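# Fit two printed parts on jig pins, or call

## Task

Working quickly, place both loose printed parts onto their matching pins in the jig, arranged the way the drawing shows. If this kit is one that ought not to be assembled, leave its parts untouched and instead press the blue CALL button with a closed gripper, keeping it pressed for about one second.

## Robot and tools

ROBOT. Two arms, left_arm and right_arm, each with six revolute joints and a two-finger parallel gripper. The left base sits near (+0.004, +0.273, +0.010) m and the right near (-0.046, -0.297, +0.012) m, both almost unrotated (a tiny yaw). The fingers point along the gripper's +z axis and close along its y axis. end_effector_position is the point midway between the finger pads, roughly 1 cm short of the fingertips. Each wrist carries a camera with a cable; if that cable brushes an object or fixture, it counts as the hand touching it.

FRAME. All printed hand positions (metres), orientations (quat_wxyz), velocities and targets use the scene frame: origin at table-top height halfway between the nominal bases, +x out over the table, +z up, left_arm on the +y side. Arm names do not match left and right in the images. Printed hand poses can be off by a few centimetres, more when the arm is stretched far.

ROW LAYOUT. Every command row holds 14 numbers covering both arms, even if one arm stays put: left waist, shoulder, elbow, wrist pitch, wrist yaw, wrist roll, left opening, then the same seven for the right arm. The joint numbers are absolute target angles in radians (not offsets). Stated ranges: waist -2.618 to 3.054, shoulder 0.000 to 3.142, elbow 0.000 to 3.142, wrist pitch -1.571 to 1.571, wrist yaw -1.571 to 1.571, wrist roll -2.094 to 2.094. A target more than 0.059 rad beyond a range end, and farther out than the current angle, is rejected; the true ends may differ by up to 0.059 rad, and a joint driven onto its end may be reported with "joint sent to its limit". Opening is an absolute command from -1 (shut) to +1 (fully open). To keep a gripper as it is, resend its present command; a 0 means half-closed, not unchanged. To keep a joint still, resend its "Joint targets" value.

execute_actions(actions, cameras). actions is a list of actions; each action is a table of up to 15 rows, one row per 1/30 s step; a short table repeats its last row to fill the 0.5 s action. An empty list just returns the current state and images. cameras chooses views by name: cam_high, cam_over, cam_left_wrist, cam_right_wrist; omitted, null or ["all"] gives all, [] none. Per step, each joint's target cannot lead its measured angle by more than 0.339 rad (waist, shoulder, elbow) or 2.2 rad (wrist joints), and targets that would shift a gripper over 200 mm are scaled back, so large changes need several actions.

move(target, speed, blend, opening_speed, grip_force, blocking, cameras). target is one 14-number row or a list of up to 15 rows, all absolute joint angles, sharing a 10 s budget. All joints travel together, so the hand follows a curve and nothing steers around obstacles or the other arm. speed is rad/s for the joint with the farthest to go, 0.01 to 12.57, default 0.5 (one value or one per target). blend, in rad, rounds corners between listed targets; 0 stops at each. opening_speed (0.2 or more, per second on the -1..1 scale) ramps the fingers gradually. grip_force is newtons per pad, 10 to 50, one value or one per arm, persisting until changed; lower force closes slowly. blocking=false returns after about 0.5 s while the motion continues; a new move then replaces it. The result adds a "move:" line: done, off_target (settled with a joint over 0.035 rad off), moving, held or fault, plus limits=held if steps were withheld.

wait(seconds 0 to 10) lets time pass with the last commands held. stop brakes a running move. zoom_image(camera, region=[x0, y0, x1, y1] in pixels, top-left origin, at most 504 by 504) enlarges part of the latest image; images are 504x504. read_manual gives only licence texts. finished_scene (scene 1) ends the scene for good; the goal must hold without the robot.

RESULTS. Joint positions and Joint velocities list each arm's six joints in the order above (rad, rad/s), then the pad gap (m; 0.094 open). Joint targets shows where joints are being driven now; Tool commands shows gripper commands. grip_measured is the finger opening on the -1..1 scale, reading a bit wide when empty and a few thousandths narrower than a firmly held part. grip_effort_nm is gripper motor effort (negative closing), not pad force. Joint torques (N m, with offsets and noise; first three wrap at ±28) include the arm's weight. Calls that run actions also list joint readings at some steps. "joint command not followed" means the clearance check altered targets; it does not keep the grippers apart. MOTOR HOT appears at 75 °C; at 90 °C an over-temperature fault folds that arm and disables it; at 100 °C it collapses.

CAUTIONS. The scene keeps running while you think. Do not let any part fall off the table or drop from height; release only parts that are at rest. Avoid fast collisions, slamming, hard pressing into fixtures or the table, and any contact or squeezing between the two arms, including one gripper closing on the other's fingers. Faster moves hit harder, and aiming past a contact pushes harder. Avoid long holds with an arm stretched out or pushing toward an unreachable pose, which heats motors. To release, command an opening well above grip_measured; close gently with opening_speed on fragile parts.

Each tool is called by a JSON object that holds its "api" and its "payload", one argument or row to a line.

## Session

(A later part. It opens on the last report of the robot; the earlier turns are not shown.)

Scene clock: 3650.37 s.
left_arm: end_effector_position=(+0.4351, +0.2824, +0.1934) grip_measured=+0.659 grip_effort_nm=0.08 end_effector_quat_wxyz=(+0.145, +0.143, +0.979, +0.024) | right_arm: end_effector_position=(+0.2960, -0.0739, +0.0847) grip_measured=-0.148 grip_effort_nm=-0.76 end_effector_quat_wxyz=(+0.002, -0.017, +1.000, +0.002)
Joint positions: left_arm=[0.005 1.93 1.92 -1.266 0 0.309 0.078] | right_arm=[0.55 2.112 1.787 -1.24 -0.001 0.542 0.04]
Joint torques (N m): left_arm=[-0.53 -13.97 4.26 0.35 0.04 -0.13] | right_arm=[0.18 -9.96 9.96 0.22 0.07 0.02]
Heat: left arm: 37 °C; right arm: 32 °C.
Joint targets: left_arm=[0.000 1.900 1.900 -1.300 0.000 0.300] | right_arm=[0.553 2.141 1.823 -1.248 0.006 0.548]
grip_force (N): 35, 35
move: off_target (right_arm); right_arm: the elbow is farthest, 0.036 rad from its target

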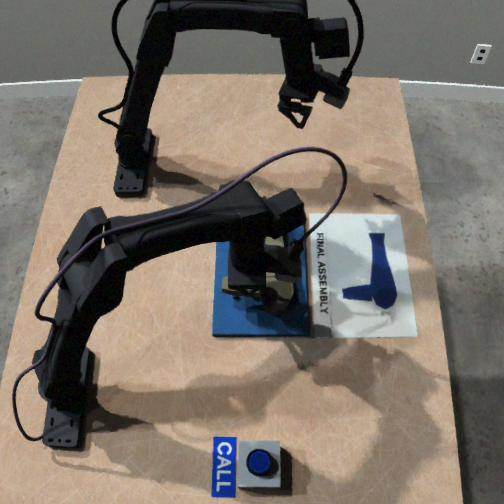

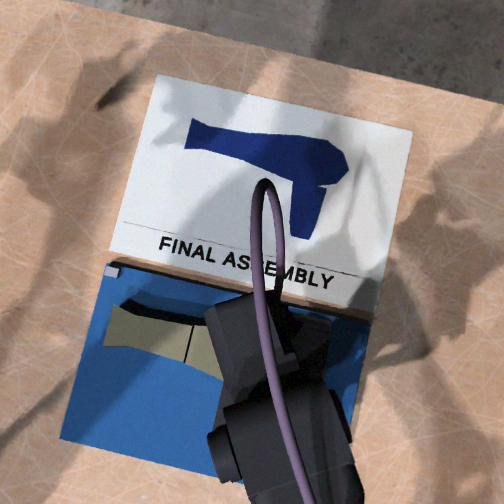

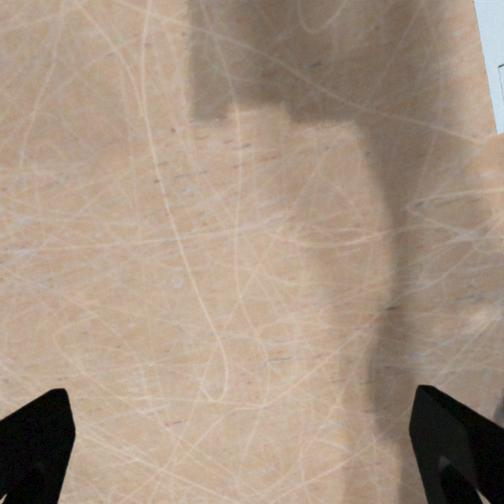

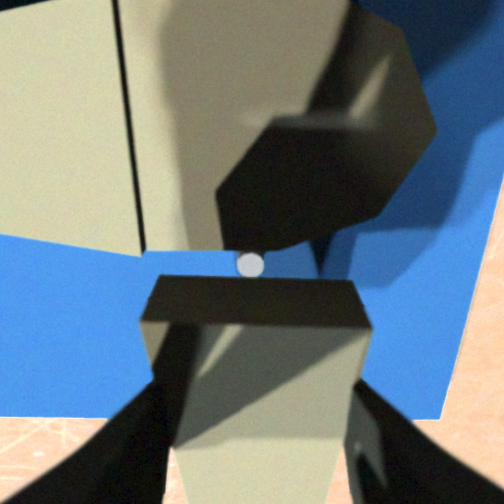

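{"api": "move", "payload": {
  "target": [0.0, 1.9, 1.9, -1.30, 0.0, 0.3, 0.66, 0.560, 2.158, 1.718, -1.158, 0.006, 0.553, -0.55],
  "speed": 0.15,
  "cameras": ["cam_right_wrist"]
}}

{"api": "zoom_image", "payload": {
  "camera": "cam_right_wrist",
  "region": [110, 200, 310, 400]
}}

Scene clock: 3701.67 s.
left_arm: end_effector_position=(+0.4351, +0.2824, +0.1934) grip_measured=+0.659 grip_effort_nm=0.08 end_effector_quat_wxyz=(+0.145, +0.143, +0.979, +0.024) | right_arm: end_effector_position=(+0.2952, -0.0735, +0.0666) grip_measured=-0.148 grip_effort_nm=-0.76 end_effector_quat_wxyz=(-0.001, -0.014, +1.000, +0.000)
Joint positions: left_arm=[0.005 1.93 1.92 -1.266 0 0.309 0.078] | right_arm=[0.552 2.127 1.739 -1.185 -0.001 0.548 0.04]
Joint torques (N m): left_arm=[-0.39 -13.98 4.15 0.33 0.06 -0.13] | right_arm=[0.39 -9.81 5 0.52 0.06 0.02]
Heat: left arm: 36 °C; right arm: 35 °C.
Joint targets: left_arm=[0.000 1.900 1.900 -1.300 0.000 0.300] | right_arm=[0.560 2.158 1.718 -1.158 0.006 0.553]
grip_force (N): 35, 35
move: done
Images, in order (width x height): cam_right_wrist 504x504.

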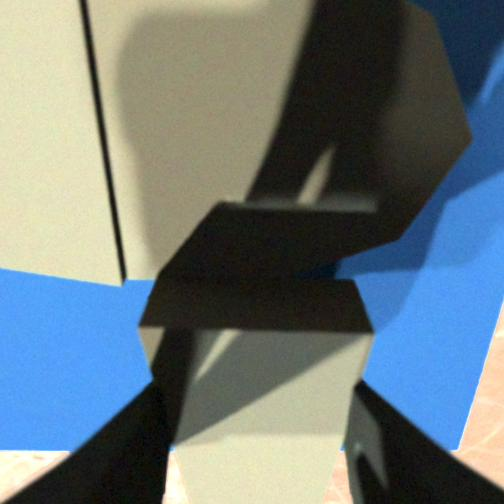

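Scaled by 2.520 from the camera's 504x504 image, which has a finer 720x720 frame.

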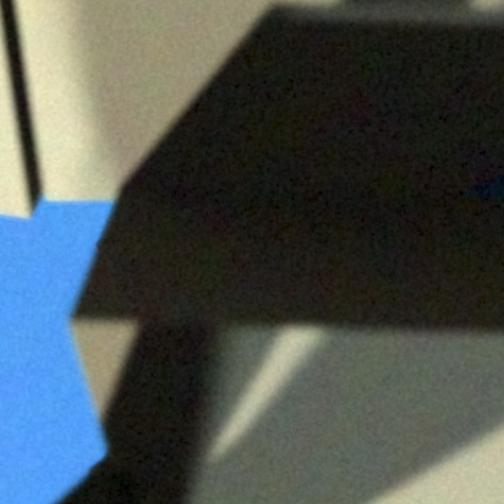

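{"api": "move", "payload": {
  "target": [0.0, 1.9, 1.9, -1.30, 0.0, 0.3, 0.66, 0.572, 2.155, 1.692, -1.137, 0.006, 0.560, -0.55],
  "speed": 0.1,
  "cameras": ["cam_right_wrist"]
}}

Scene clock: 3883.30 s.
left_arm: end_effector_position=(+0.4351, +0.2824, +0.1934) grip_measured=+0.659 grip_effort_nm=0.09 end_effector_quat_wxyz=(+0.145, +0.143, +0.979, +0.024) | right_arm: end_effector_position=(+0.2928, -0.0717, +0.0637) grip_measured=-0.148 grip_effort_nm=-0.76 end_effector_quat_wxyz=(+0.000, -0.015, +1.000, -0.004)
Joint positions: left_arm=[0.005 1.93 1.92 -1.266 0 0.309 0.078] | right_arm=[0.562 2.127 1.727 -1.175 0.006 0.556 0.04]
Joint torques (N m): left_arm=[-0.5 -13.91 4.21 0.33 0.01 -0.1] | right_arm=[0.72 -10.1 3.77 0.62 0.02 0.03]
Motor temperatures (°C): left_arm=[23 36 23 21 22 23 21] | right_arm=[20 27 30 23 21 21 23]
Heat: left arm: 36 °C; right arm: 30 °C.
Joint targets: left_arm=[0.000 1.900 1.900 -1.300 0.000 0.300] | right_arm=[0.572 2.155 1.692 -1.137 0.006 0.560]
grip_force (N): 35, 35
move: off_target (right_arm); right_arm: the wrist pitch is farthest, 0.038 rad from its target
Images, in order (width x height): cam_right_wrist 504x504.

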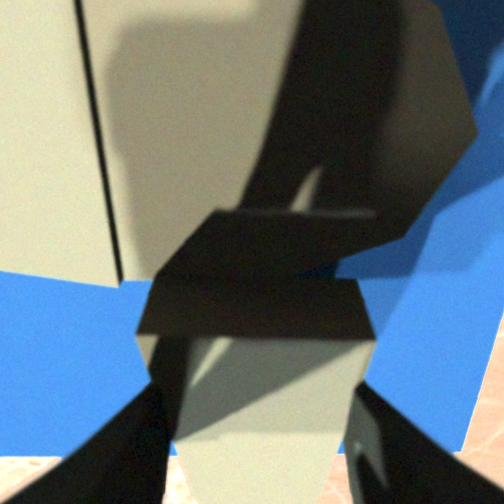

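{"api": "zoom_image", "payload": {
  "camera": "cam_right_wrist",
  "region": [90, 200, 420, 504]
}}

{"api": "zoom_image", "payload": {
  "camera": "cam_high",
  "region": [200, 190, 340, 330]
}}

Scaled by 1.527 from the camera's 504x504 image, which has a finer 720x720 frame.

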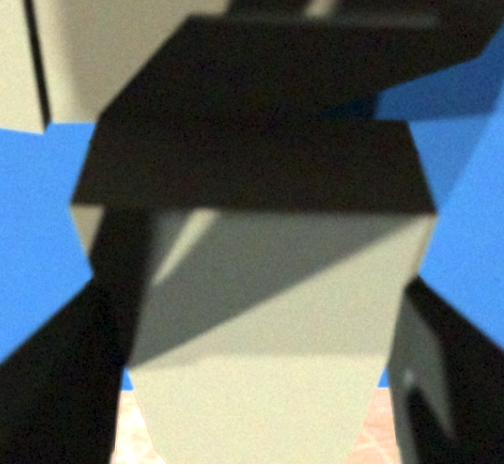

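This scene's latest camera images include none from cam_high. They are from: cam_right_wrist. cam_high's image comes with the result of a call that names it in "cameras".

{"api": "move", "payload": {
  "target": [
    [0.0, 1.9, 1.9, -1.30, 0.0, 0.3, 0.66, 0.553, 2.150, 1.795, -1.212, 0.006, 0.560, -0.55],
    [0.0, 1.9, 1.9, -1.30, 0.0, 0.3, 0.66, 0.556, 2.162, 1.7035, -1.142, 0.006, 0.560, -0.55]
  ],
  "speed": [0.2, 0.1],
  "cameras": ["cam_right_wrist"]
}}

Scene clock: 4175.17 s.
left_arm: end_effector_position=(+0.4351, +0.2824, +0.1934) grip_measured=+0.659 grip_effort_nm=0.08 end_effector_quat_wxyz=(+0.145, +0.143, +0.979, +0.024) | right_arm: end_effector_position=(+0.2957, -0.0696, +0.0654) grip_measured=-0.148 grip_effort_nm=-0.76 end_effector_quat_wxyz=(+0.005, -0.015, +1.000, +0.001)
Joint positions: left_arm=[0.005 1.93 1.92 -1.266 0 0.309 0.078] | right_arm=[0.562 2.127 1.734 -1.169 0.004 0.557 0.04]
Joint torques (N m): left_arm=[-0.51 -13.91 4.36 0.35 0.04 -0.14] | right_arm=[-0.51 -9.51 4.31 0.53 0.03 0]
Heat: left arm: 35 °C; right arm: 28 °C.
Joint targets: left_arm=[0.000 1.900 1.900 -1.300 0.000 0.300] | right_arm=[0.556 2.162 1.704 -1.142 0.006 0.560]
grip_force (N): 35, 35
move: done
Images, in order (width x height): cam_right_wrist 504x504.

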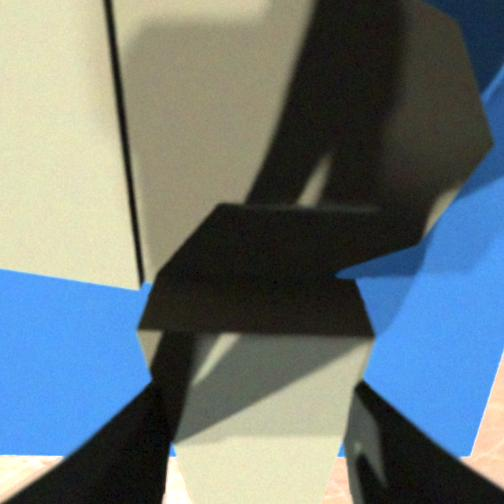

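{"api": "move", "payload": {
  "target": [0.0, 1.9, 1.9, -1.30, 0.0, 0.3, 0.66, 0.540, 2.162, 1.7035, -1.142, 0.006, 0.560, -0.55],
  "speed": 0.03,
  "cameras": ["cam_right_wrist"]
}}

Scene clock: 4185.07 s.
left_arm: end_effector_position=(+0.4351, +0.2824, +0.1934) grip_measured=+0.659 grip_effort_nm=0.09 end_effector_quat_wxyz=(+0.145, +0.143, +0.979, +0.024) | right_arm: end_effector_position=(+0.2959, -0.0699, +0.0654) grip_measured=-0.148 grip_effort_nm=-0.76 end_effector_quat_wxyz=(+0.002, -0.012, +1.000, +0.006)
Joint positions: left_arm=[0.005 1.93 1.92 -1.266 0 0.309 0.078] | right_arm=[0.555 2.127 1.734 -1.169 -0.008 0.557 0.04]
Joint torques (N m): left_arm=[-0.59 -13.96 4.19 0.33 0.02 -0.13] | right_arm=[-1.26 -9.59 4.21 0.55 0.14 0.02]
Heat: left arm: 35 °C; right arm: 27 °C.
Joint targets: left_arm=[0.000 1.900 1.900 -1.300 0.000 0.300] | right_arm=[0.540 2.162 1.704 -1.142 0.006 0.560]
grip_force (N): 35, 35
move: done
Images, in order (width x height): cam_right_wrist 504x504.

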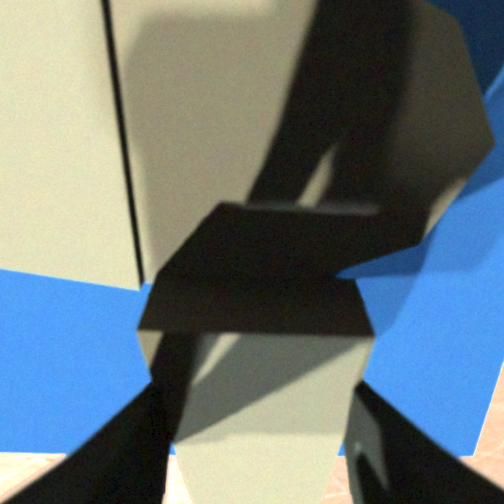

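{"api": "move", "payload": {
  "target": [0.0, 1.9, 1.9, -1.30, 0.0, 0.3, 0.66, 0.524, 2.162, 1.7035, -1.142, 0.006, 0.560, -0.55],
  "speed": 0.03,
  "cameras": ["cam_right_wrist"]
}}

Scene clock: 4193.90 s.
left_arm: end_effector_position=(+0.4351, +0.2824, +0.1934) grip_measured=+0.659 grip_effort_nm=0.08 end_effector_quat_wxyz=(+0.145, +0.143, +0.979, +0.024) | right_arm: end_effector_position=(+0.2963, -0.0703, +0.0655) grip_measured=-0.148 grip_effort_nm=-0.76 end_effector_quat_wxyz=(-0.003, -0.007, +1.000, +0.014)
Joint positions: left_arm=[0.005 1.93 1.92 -1.266 0 0.309 0.078] | right_arm=[0.546 2.127 1.734 -1.168 -0.027 0.557 0.04]
Joint torques (N m): left_arm=[-0.49 -14.01 4.16 0.35 0.03 -0.13] | right_arm=[-1.83 -9.52 4.29 0.53 0.3 0.02]
Heat: left arm: 35 °C; right arm: 27 °C.
Joint targets: left_arm=[0.000 1.900 1.900 -1.300 0.000 0.300] | right_arm=[0.524 2.162 1.704 -1.142 0.006 0.560]
grip_force (N): 35, 35
move: done
Images, in order (width x height): cam_right_wrist 504x504.

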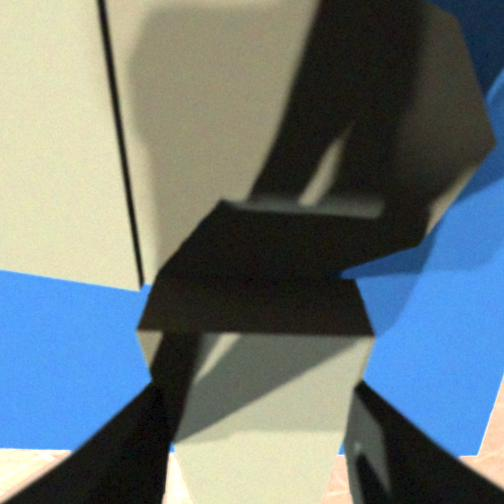

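{"api": "zoom_image", "payload": {
  "camera": "cam_right_wrist",
  "region": [90, 200, 420, 504]
}}

{"api": "wait", "payload": {
  "seconds": 0.1
}}

{"api": "zoom_image", "payload": {
  "camera": "cam_high",
  "region": [210, 210, 320, 330]
}}

{"api": "zoom_image", "payload": {
  "camera": "cam_over",
  "region": [170, 290, 390, 504]
}}

Scaled by 1.527 from the camera's 504x504 image, which has a finer 720x720 frame.

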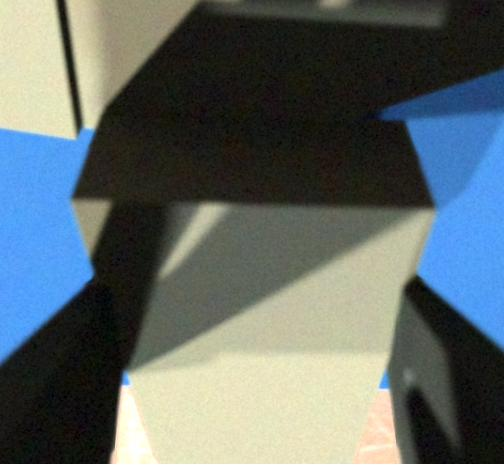

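Scene clock: 4207.67 s.
left_arm: end_effector_position=(+0.4351, +0.2824, +0.1934) grip_measured=+0.659 grip_effort_nm=0.09 end_effector_quat_wxyz=(+0.145, +0.143, +0.979, +0.024) | right_arm: end_effector_position=(+0.2963, -0.0703, +0.0655) grip_measured=-0.148 grip_effort_nm=-0.76 end_effector_quat_wxyz=(-0.003, -0.007, +1.000, +0.014)
Joint positions: left_arm=[0.005 1.93 1.92 -1.266 0 0.309 0.078] | right_arm=[0.546 2.127 1.734 -1.168 -0.027 0.557 0.04]
Joint torques (N m): left_arm=[-0.5 -13.9 4.19 0.35 0.03 -0.11] | right_arm=[-1.87 -9.55 4.27 0.53 0.31 0.05]
Heat: left arm: 35 °C; right arm: 27 °C.
Joint targets: left_arm=[0.000 1.900 1.900 -1.300 0.000 0.300] | right_arm=[0.524 2.162 1.704 -1.142 0.006 0.560]
Tool commands: left_gripper/opening=+0.66 right_gripper/opening=-0.55
grip_force (N): 35, 35
wait: 0.10 s; at rest from the start

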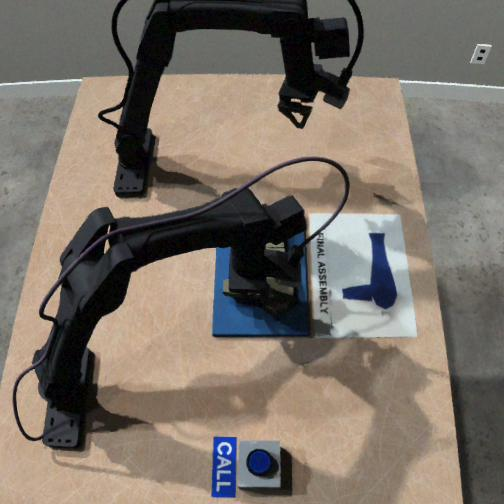

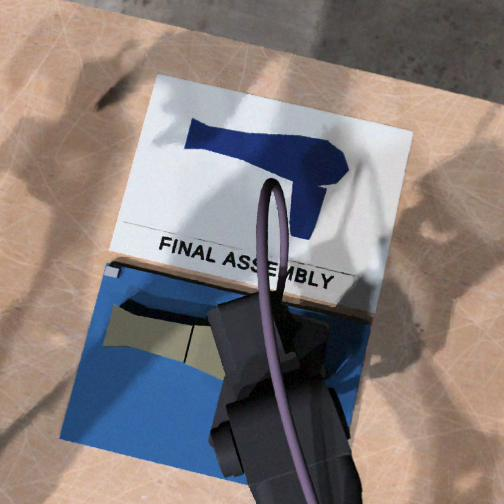

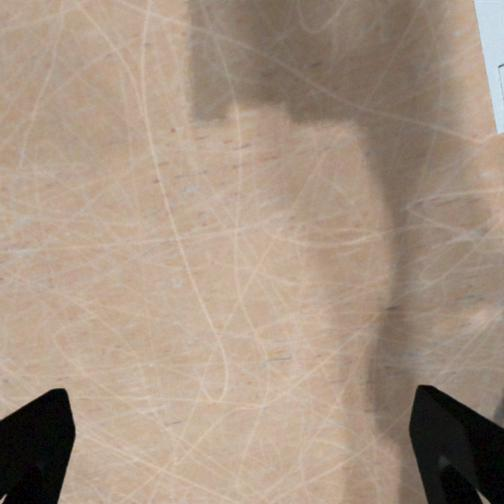

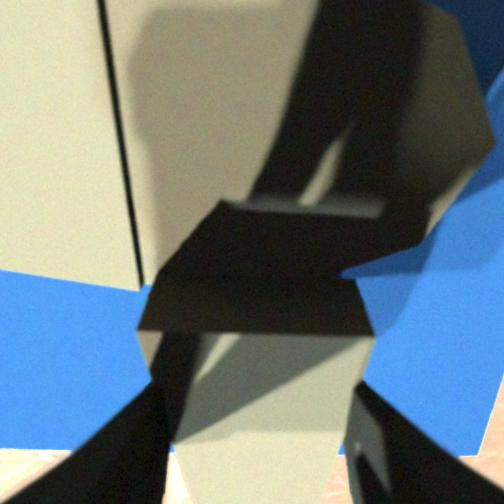

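Scaled by 4.200 from the camera's 504x504 image, which has a finer 720x720 frame.

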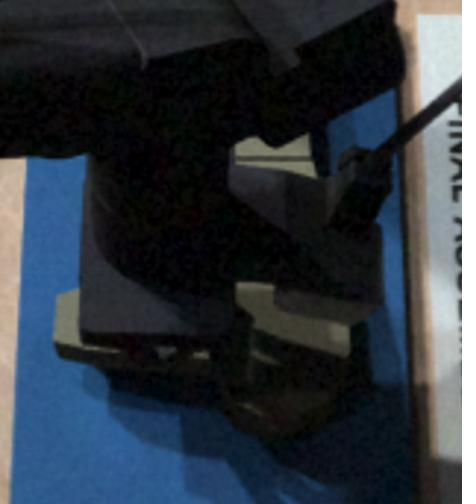

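Scaled by 2.291 from the camera's 504x504 image, which has a finer 720x720 frame.

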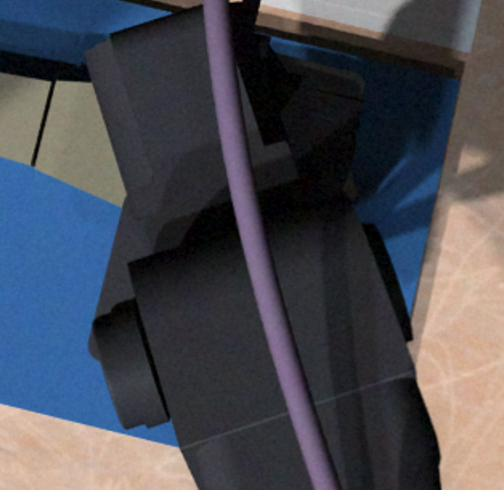

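{"api": "move", "payload": {
  "target": [0.0, 1.9, 1.9, -1.30, 0.0, 0.3, 0.66, 0.562, 2.135, 1.845, -1.262, 0.006, 0.560, -0.55],
  "speed": 0.2,
  "cameras": ["cam_right_wrist"]
}}

{"api": "zoom_image", "payload": {
  "camera": "cam_right_wrist",
  "region": [110, 200, 390, 480]
}}

Scene clock: 4452.93 s.
left_arm: end_effector_position=(+0.4351, +0.2824, +0.1934) grip_measured=+0.659 grip_effort_nm=0.09 end_effector_quat_wxyz=(+0.145, +0.143, +0.979, +0.024) | right_arm: end_effector_position=(+0.2961, -0.0700, +0.0847) grip_measured=-0.148 grip_effort_nm=-0.76 end_effector_quat_wxyz=(-0.001, -0.012, +1.000, +0.002)
Joint positions: left_arm=[0.005 1.93 1.92 -1.266 0 0.309 0.078] | right_arm=[0.556 2.127 1.811 -1.254 -0.005 0.557 0.04]
Joint torques (N m): left_arm=[-0.53 -14.04 4.16 0.33 0.04 -0.11] | right_arm=[0.39 -11.93 9.85 0.21 0.11 0.01]
Heat: left arm: 35 °C; right arm: 27 °C.
Joint targets: left_arm=[0.000 1.900 1.900 -1.300 0.000 0.300] | right_arm=[0.562 2.135 1.845 -1.262 0.006 0.560]
grip_force (N): 35, 35
move: done
Images, in order (width x height): cam_right_wrist 504x504.

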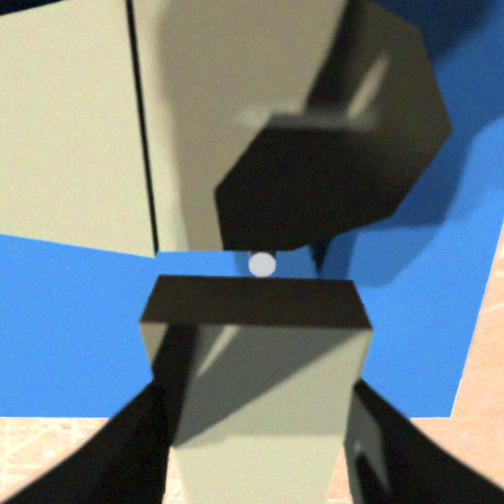

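Scaled by 1.800 from the camera's 504x504 image, which has a finer 720x720 frame.

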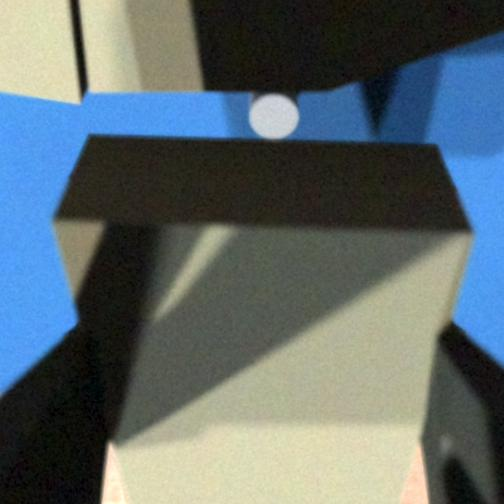

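{"api": "move", "payload": {
  "target": [0.0, 1.9, 1.9, -1.30, 0.0, 0.3, 0.66, 0.5675, 2.150, 1.769, -1.2245, 0.006, 0.560, -0.55],
  "speed": 0.15,
  "cameras": ["cam_right_wrist"]
}}

Scene clock: 4523.93 s.
left_arm: end_effector_position=(+0.4351, +0.2824, +0.1934) grip_measured=+0.659 grip_effort_nm=0.08 end_effector_quat_wxyz=(+0.145, +0.143, +0.979, +0.024) | right_arm: end_effector_position=(+0.2926, -0.0705, +0.0778) grip_measured=-0.148 grip_effort_nm=-0.76 end_effector_quat_wxyz=(-0.005, -0.014, +1.000, +0.000)
Joint positions: left_arm=[0.005 1.93 1.92 -1.266 0 0.309 0.078] | right_arm=[0.56 2.127 1.784 -1.237 -0.005 0.557 0.04]
Joint torques (N m): left_arm=[-0.57 -14.01 4.25 0.35 0.03 -0.13] | right_arm=[0.54 -10.55 5.55 0.38 0.11 0.01]
Heat: left arm: 35 °C; right arm: 29 °C.
Joint targets: left_arm=[0.000 1.900 1.900 -1.300 0.000 0.300] | right_arm=[0.568 2.150 1.769 -1.225 0.006 0.560]
grip_force (N): 35, 35
move: done
Images, in order (width x height): cam_right_wrist 504x504.

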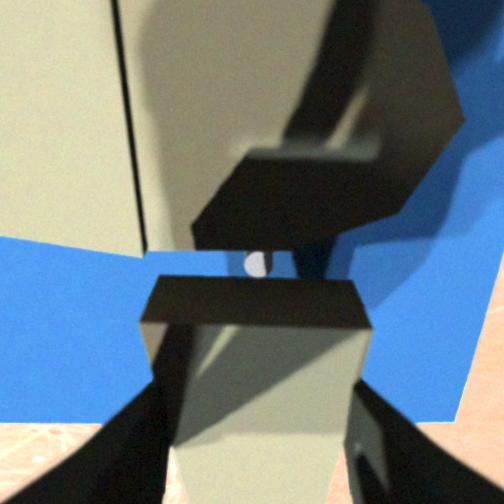

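{"api": "move", "payload": {
  "target": [0.0, 1.9, 1.9, -1.30, 0.0, 0.3, 0.66, 0.5685, 2.150, 1.664, -1.0975, 0.006, 0.560, -0.55],
  "speed": 0.1,
  "cameras": ["cam_right_wrist"]
}}

Scene clock: 4541.93 s.
left_arm: end_effector_position=(+0.4351, +0.2824, +0.1934) grip_measured=+0.659 grip_effort_nm=0.08 end_effector_quat_wxyz=(+0.145, +0.143, +0.979, +0.024) | right_arm: end_effector_position=(+0.2938, -0.0695, +0.0520) grip_measured=-0.148 grip_effort_nm=-0.76 end_effector_quat_wxyz=(+0.004, -0.014, +1.000, +0.006)
Joint positions: left_arm=[0.005 1.93 1.92 -1.266 0 0.309 0.078] | right_arm=[0.56 2.127 1.68 -1.111 -0.005 0.557 0.04]
Joint torques (N m): left_arm=[-0.44 -13.98 4.3 0.34 0.04 -0.13] | right_arm=[0.59 -10.47 5.44 0.39 0.12 0.03]
Heat: left arm: 35 °C; right arm: 28 °C.
Joint targets: left_arm=[0.000 1.900 1.900 -1.300 0.000 0.300] | right_arm=[0.569 2.150 1.664 -1.098 0.006 0.560]
grip_force (N): 35, 35
move: done
Images, in order (width x height): cam_right_wrist 504x504.

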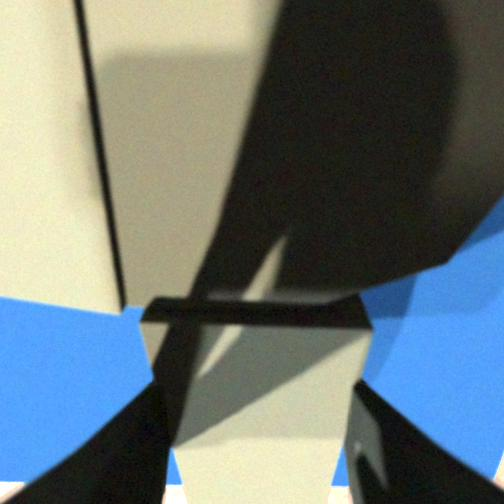

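{"api": "move", "payload": {
  "target": [0.0, 1.9, 1.9, -1.30, 0.0, 0.3, 0.66, 0.551, 2.150, 1.640, -1.067, 0.006, 0.560, -0.55],
  "speed": 0.06,
  "cameras": ["cam_right_wrist"]
}}

Scene clock: 4565.77 s.
left_arm: end_effector_position=(+0.4351, +0.2824, +0.1934) grip_measured=+0.659 grip_effort_nm=0.09 end_effector_quat_wxyz=(+0.145, +0.143, +0.979, +0.024) | right_arm: end_effector_position=(+0.2936, -0.0697, +0.0487) grip_measured=-0.148 grip_effort_nm=-0.76 end_effector_quat_wxyz=(+0.005, -0.014, +1.000, +0.006)
Joint positions: left_arm=[0.005 1.93 1.92 -1.266 0 0.309 0.078] | right_arm=[0.56 2.127 1.666 -1.096 -0.005 0.557 0.04]
Joint torques (N m): left_arm=[-0.49 -13.89 4.23 0.35 0.06 -0.13] | right_arm=[-0.87 -10.5 4.52 0.56 0.11 0.01]
Heat: left arm: 35 °C; right arm: 28 °C.
Joint targets: left_arm=[0.000 1.900 1.900 -1.300 0.000 0.300] | right_arm=[0.551 2.150 1.640 -1.067 0.006 0.560]
grip_force (N): 35, 35
move: done
Images, in order (width x height): cam_right_wrist 504x504.

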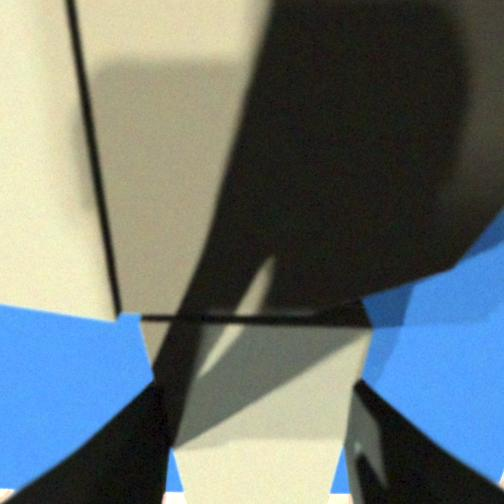

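{"api": "move", "payload": {
  "target": [0.0, 1.9, 1.9, -1.30, 0.0, 0.3, 0.66, 0.537, 2.150, 1.636, -1.064, 0.006, 0.560, -0.55],
  "speed": 0.04,
  "cameras": ["cam_right_wrist"]
}}

Scene clock: 4574.53 s.
left_arm: end_effector_position=(+0.4351, +0.2824, +0.1934) grip_measured=+0.659 grip_effort_nm=0.08 end_effector_quat_wxyz=(+0.145, +0.143, +0.979, +0.024) | right_arm: end_effector_position=(+0.2950, -0.0709, +0.0487) grip_measured=-0.148 grip_effort_nm=-0.76 end_effector_quat_wxyz=(+0.003, -0.010, +1.000, +0.011)
Joint positions: left_arm=[0.005 1.93 1.92 -1.266 0 0.309 0.078] | right_arm=[0.551 2.127 1.666 -1.094 -0.015 0.557 0.04]
Joint torques (N m): left_arm=[-0.62 -13.98 4.21 0.32 0.01 -0.12] | right_arm=[-1.28 -10.52 4.16 0.57 0.19 0.03]
Heat: left arm: 35 °C; right arm: 28 °C.
Joint targets: left_arm=[0.000 1.900 1.900 -1.300 0.000 0.300] | right_arm=[0.537 2.150 1.636 -1.064 0.006 0.560]
grip_force (N): 35, 35
move: done
Images, in order (width x height): cam_right_wrist 504x504.

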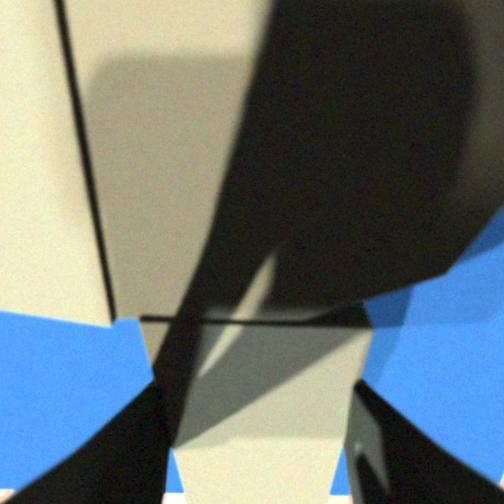

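{"api": "move", "payload": {
  "target": [0.0, 1.9, 1.9, -1.30, 0.0, 0.3, 0.66, 0.522, 2.150, 1.636, -1.064, 0.006, 0.560, -0.55],
  "speed": 0.04,
  "cameras": ["cam_right_wrist"]
}}

Scene clock: 4586.47 s.
left_arm: end_effector_position=(+0.4351, +0.2824, +0.1934) grip_measured=+0.659 grip_effort_nm=0.08 end_effector_quat_wxyz=(+0.145, +0.143, +0.979, +0.024) | right_arm: end_effector_position=(+0.2951, -0.0716, +0.0485) grip_measured=-0.148 grip_effort_nm=-0.76 end_effector_quat_wxyz=(-0.002, -0.006, +1.000, +0.017)
Joint positions: left_arm=[0.005 1.93 1.92 -1.266 0 0.309 0.078] | right_arm=[0.543 2.127 1.665 -1.093 -0.03 0.557 0.04]
Joint torques (N m): left_arm=[-0.39 -13.9 4.3 0.38 0.04 -0.11] | right_arm=[-1.85 -10.48 4.33 0.57 0.35 0.03]
Heat: left arm: 35 °C; right arm: 28 °C.
Joint targets: left_arm=[0.000 1.900 1.900 -1.300 0.000 0.300] | right_arm=[0.522 2.150 1.636 -1.064 0.006 0.560]
grip_force (N): 35, 35
move: off_target (right_arm); right_arm: the wrist yaw is farthest, 0.036 rad from its target
Images, in order (width x height): cam_right_wrist 504x504.

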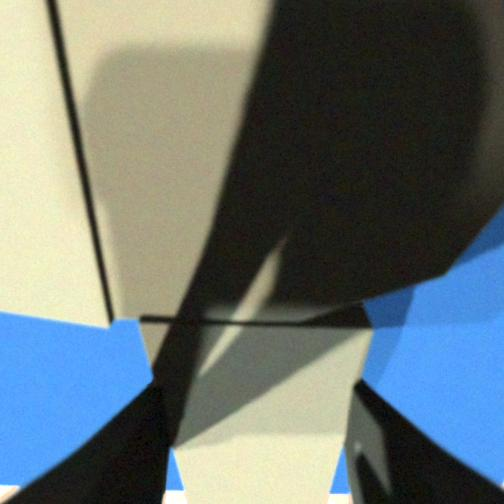

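{"api": "move", "payload": {
  "target": [0.0, 1.9, 1.9, -1.30, 0.0, 0.3, 0.66, 0.534, 2.150, 1.610, -1.035, 0.006, 0.560, -0.55],
  "speed": 0.05,
  "cameras": ["cam_right_wrist"]
}}

{"api": "zoom_image", "payload": {
  "camera": "cam_right_wrist",
  "region": [90, 270, 420, 504]
}}

Scene clock: 4600.67 s.
left_arm: end_effector_position=(+0.4351, +0.2824, +0.1934) grip_measured=+0.659 grip_effort_nm=0.09 end_effector_quat_wxyz=(+0.145, +0.143, +0.979, +0.024) | right_arm: end_effector_position=(+0.2951, -0.0716, +0.0474) grip_measured=-0.148 grip_effort_nm=-0.76 end_effector_quat_wxyz=(+0.000, -0.006, +1.000, +0.018)
Joint positions: left_arm=[0.005 1.93 1.92 -1.266 0 0.309 0.078] | right_arm=[0.543 2.124 1.656 -1.083 -0.03 0.557 0.04]
Joint torques (N m): left_arm=[-0.51 -13.86 4.22 0.34 0 -0.12] | right_arm=[-0.8 -10.19 2.88 0.73 0.33 0.02]
Heat: left arm: 35 °C; right arm: 28 °C.
Joint targets: left_arm=[0.000 1.900 1.900 -1.300 0.000 0.300] | right_arm=[0.534 2.150 1.610 -1.035 0.006 0.560]
grip_force (N): 35, 35
move: off_target (right_arm); right_arm: the wrist pitch is farthest, 0.048 rad from its target
Images, in order (width x height): cam_right_wrist 504x504.

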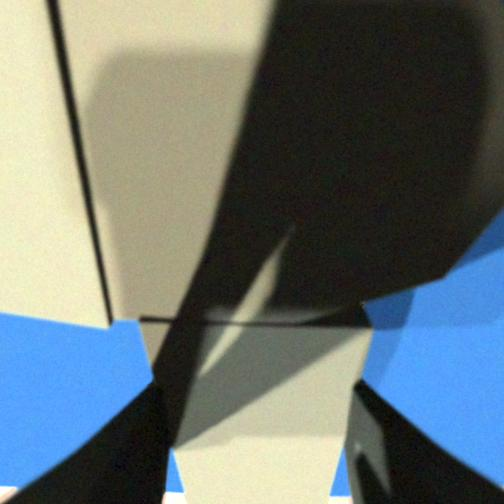

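Scaled by 1.527 from the camera's 504x504 image, which has a finer 720x720 frame.

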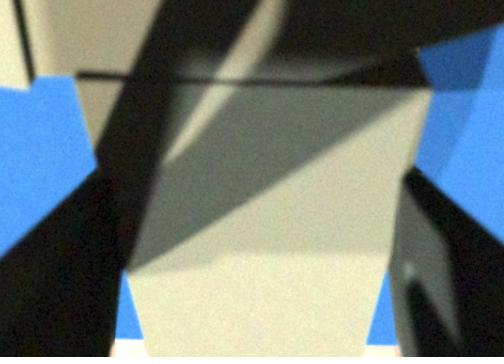

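{"api": "move", "payload": {
  "target": [
    [0.0, 1.9, 1.9, -1.30, 0.0, 0.3, 0.66, 0.570, 2.150, 1.715, -1.146, 0.006, 0.560, -0.55],
    [0.0, 1.9, 1.9, -1.30, 0.0, 0.3, 0.66, 0.570, 2.150, 1.6225, -1.0625, 0.006, 0.560, -0.55]
  ],
  "speed": [0.15, 0.07],
  "cameras": ["cam_right_wrist"]
}}

Scene clock: 4949.80 s.
left_arm: end_effector_position=(+0.4351, +0.2824, +0.1934) grip_measured=+0.659 grip_effort_nm=0.09 end_effector_quat_wxyz=(+0.145, +0.143, +0.979, +0.024) | right_arm: end_effector_position=(+0.2891, -0.0715, +0.0426) grip_measured=-0.148 grip_effort_nm=-0.76 end_effector_quat_wxyz=(+0.002, -0.016, +1.000, +0.002)
Joint positions: left_arm=[0.005 1.93 1.92 -1.266 0 0.309 0.078] | right_arm=[0.564 2.124 1.637 -1.079 -0.001 0.556 0.04]
Joint torques (N m): left_arm=[-0.57 -13.93 4.26 0.33 0.02 -0.11] | right_arm=[0.44 -10.18 5.45 0.41 0.08 0.02]
Motor temperatures (°C): left_arm=[23 35 23 21 22 23 21] | right_arm=[20 30 24 23 21 21 23]
Heat: left arm: 35 °C; right arm: 30 °C.
Joint targets: left_arm=[0.000 1.900 1.900 -1.300 0.000 0.300] | right_arm=[0.570 2.150 1.622 -1.063 0.006 0.560]
grip_force (N): 35, 35
move: done
Images, in order (width x height): cam_right_wrist 504x504.

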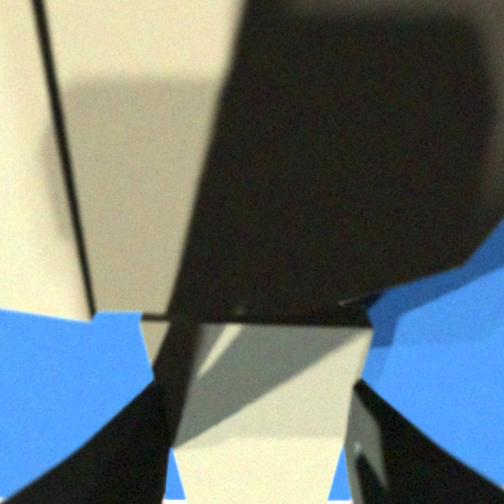

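{"api": "move", "payload": {
  "target": [0.0, 1.9, 1.9, -1.30, 0.0, 0.3, 0.66, 0.570, 2.150, 1.585, -1.0165, 0.006, 0.560, -0.55],
  "speed": 0.05,
  "cameras": ["cam_right_wrist"]
}}

Scene clock: 4964.77 s.
left_arm: end_effector_position=(+0.4351, +0.2824, +0.1934) grip_measured=+0.659 grip_effort_nm=0.08 end_effector_quat_wxyz=(+0.145, +0.143, +0.979, +0.024) | right_arm: end_effector_position=(+0.2893, -0.0714, +0.0377) grip_measured=-0.148 grip_effort_nm=-0.76 end_effector_quat_wxyz=(+0.004, -0.016, +1.000, +0.003)
Joint positions: left_arm=[0.005 1.93 1.92 -1.266 0 0.309 0.078] | right_arm=[0.564 2.124 1.617 -1.053 -0.001 0.556 0.04]
Joint torques (N m): left_arm=[-0.5 -13.97 4.31 0.35 0.02 -0.12] | right_arm=[0.38 -10.1 4 0.62 0.08 0.02]
Heat: left arm: 35 °C; right arm: 30 °C.
Joint targets: left_arm=[0.000 1.900 1.900 -1.300 0.000 0.300] | right_arm=[0.570 2.150 1.585 -1.016 0.006 0.560]
grip_force (N): 35, 35
move: off_target (right_arm); right_arm: the wrist pitch is farthest, 0.036 rad from its target
Images, in order (width x height): cam_right_wrist 504x504.

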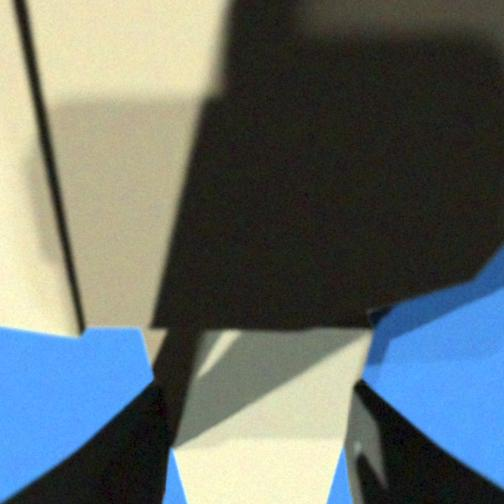

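{"api": "move", "payload": {
  "target": [
    [0.0, 1.9, 1.9, -1.30, 0.0, 0.3, 0.66, 0.565, 2.140, 1.612, -1.048, 0.004, 0.557, -0.55],
    [0.0, 1.9, 1.9, -1.30, 0.0, 0.3, 0.66, 0.565, 2.140, 1.612, -1.048, 0.004, 0.557, 0.35],
    [0.0, 1.9, 1.9, -1.30, 0.0, 0.3, 0.66, 0.565, 2.110, 1.83, -1.28, 0.004, 0.557, 0.35]
  ],
  "speed": [0.1, 0.1, 0.25],
  "opening_speed": 0.5
}}

Scene clock: 4991.80 s.
left_arm: end_effector_position=(+0.4351, +0.2824, +0.1934) grip_measured=+0.659 grip_effort_nm=0.09 end_effector_quat_wxyz=(+0.145, +0.143, +0.979, +0.024) | right_arm: end_effector_position=(+0.2882, -0.0722, +0.0830) grip_measured=+0.348 grip_effort_nm=0.09 end_effector_quat_wxyz=(-0.012, -0.016, +1.000, -0.007)
Joint positions: left_arm=[0.005 1.93 1.92 -1.266 0 0.309 0.078] | right_arm=[0.564 2.124 1.799 -1.273 -0.001 0.556 0.063]
Joint torques (N m): left_arm=[-0.55 -13.98 4.23 0.36 0.03 -0.12] | right_arm=[-0.05 -13.65 9.5 0.16 0.07 -0.01]
Heat: left arm: 35 °C; right arm: 30 °C.
Joint targets: left_arm=[0.000 1.900 1.900 -1.300 0.000 0.300] | right_arm=[0.565 2.110 1.830 -1.280 0.004 0.557]
grip_force (N): 35, 35
move: done

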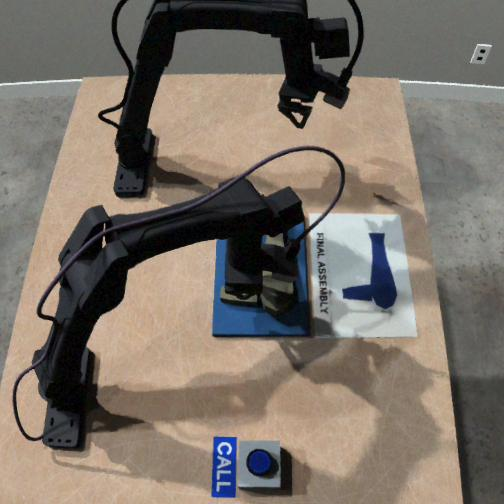

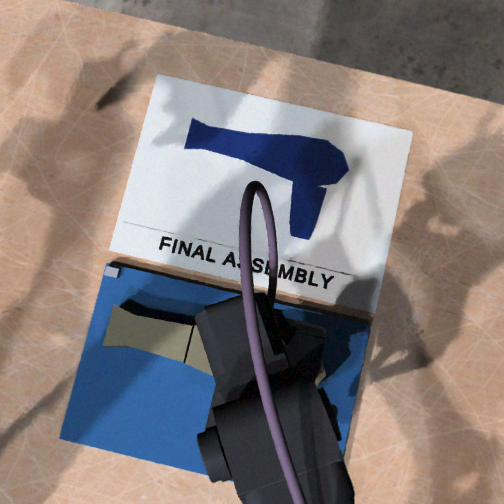

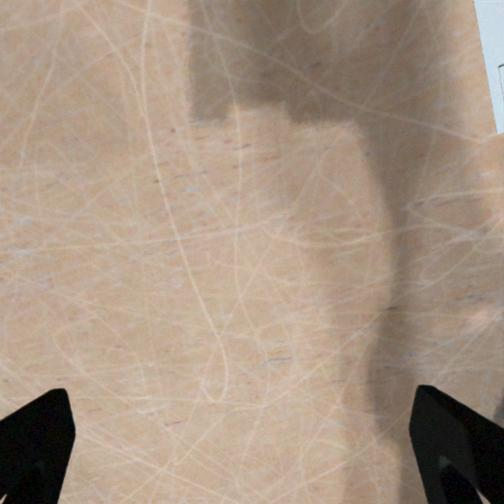

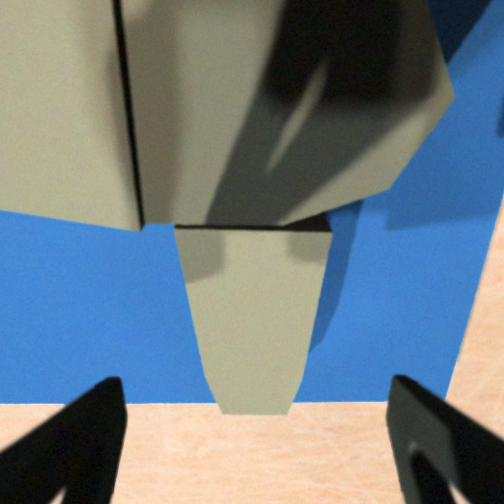

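{"api": "move", "payload": {
  "target": [0.0, 1.9, 1.9, -1.30, 0.0, 0.3, 0.66, 0.0, 1.90, 1.80, -1.45, 0.0, 0.0, 0.35],
  "speed": 0.6
}}

{"api": "zoom_image", "payload": {
  "camera": "cam_over",
  "region": [60, 240, 390, 504]
}}

{"api": "zoom_image", "payload": {
  "camera": "cam_high",
  "region": [200, 195, 330, 345]
}}

Scene clock: 5006.93 s.
left_arm: end_effector_position=(+0.4351, +0.2824, +0.1934) grip_measured=+0.659 grip_effort_nm=0.09 end_effector_quat_wxyz=(+0.145, +0.143, +0.979, +0.024) | right_arm: end_effector_position=(+0.3162, -0.2897, +0.1518) grip_measured=+0.348 grip_effort_nm=0.09 end_effector_quat_wxyz=(-0.006, -0.007, +1.000, -0.001)
Joint positions: left_arm=[0.005 1.93 1.92 -1.266 0 0.309 0.078] | right_arm=[-0.006 1.938 1.799 -1.444 0.002 0.005 0.063]
Joint torques (N m): left_arm=[-0.62 -14 4.16 0.33 0.01 -0.14] | right_arm=[0.44 -14.08 6.82 0.19 0.01 -0.1]
Heat: left arm: 35 °C; right arm: 31 °C.
Joint targets: left_arm=[0.000 1.900 1.900 -1.300 0.000 0.300] | right_arm=[0.000 1.900 1.800 -1.450 0.000 0.000]
grip_force (N): 35, 35
move: off_target (right_arm); right_arm: the shoulder is farthest, 0.038 rad from its target

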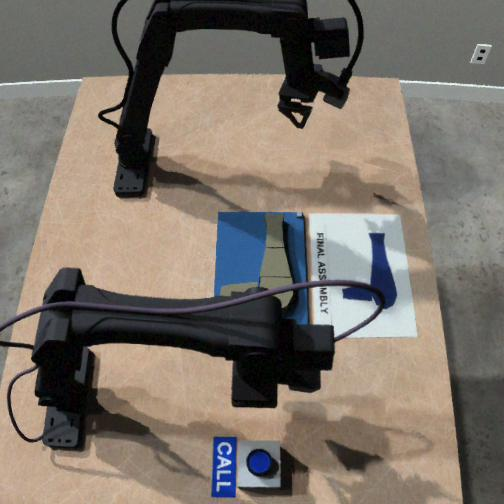

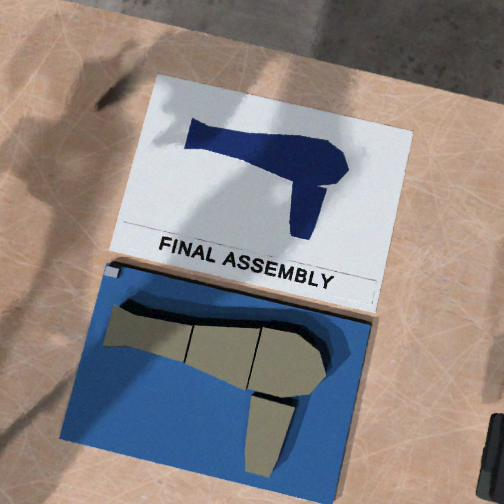

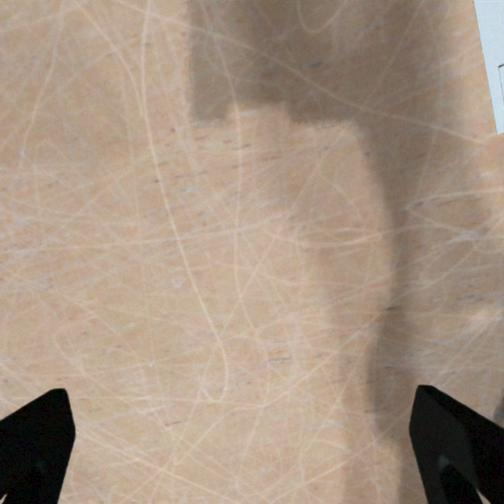

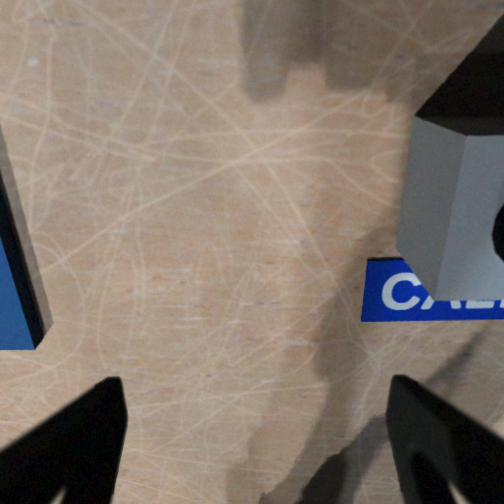

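Scaled by 1.527 from the camera's 504x504 image, which has a finer 720x720 frame.

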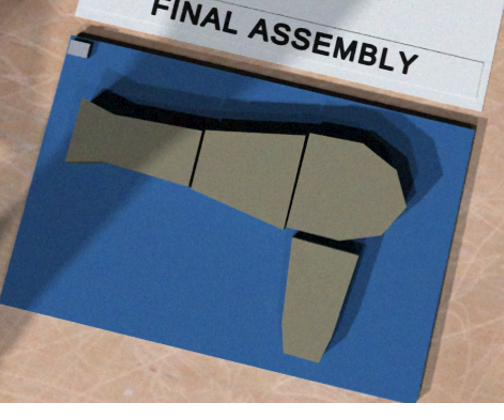

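Scaled by 3.360 from the camera's 504x504 image, which has a finer 720x720 frame.

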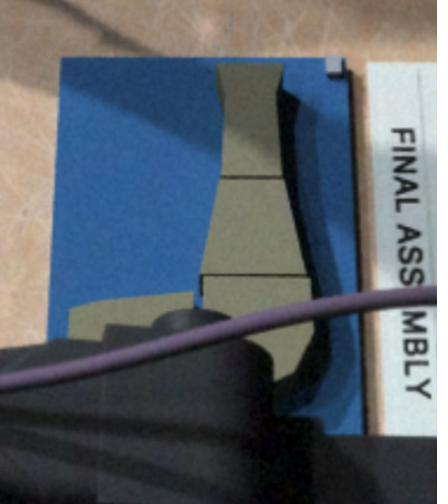

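{"api": "finished_scene", "payload": {

}}

The scene is finished: the task was done.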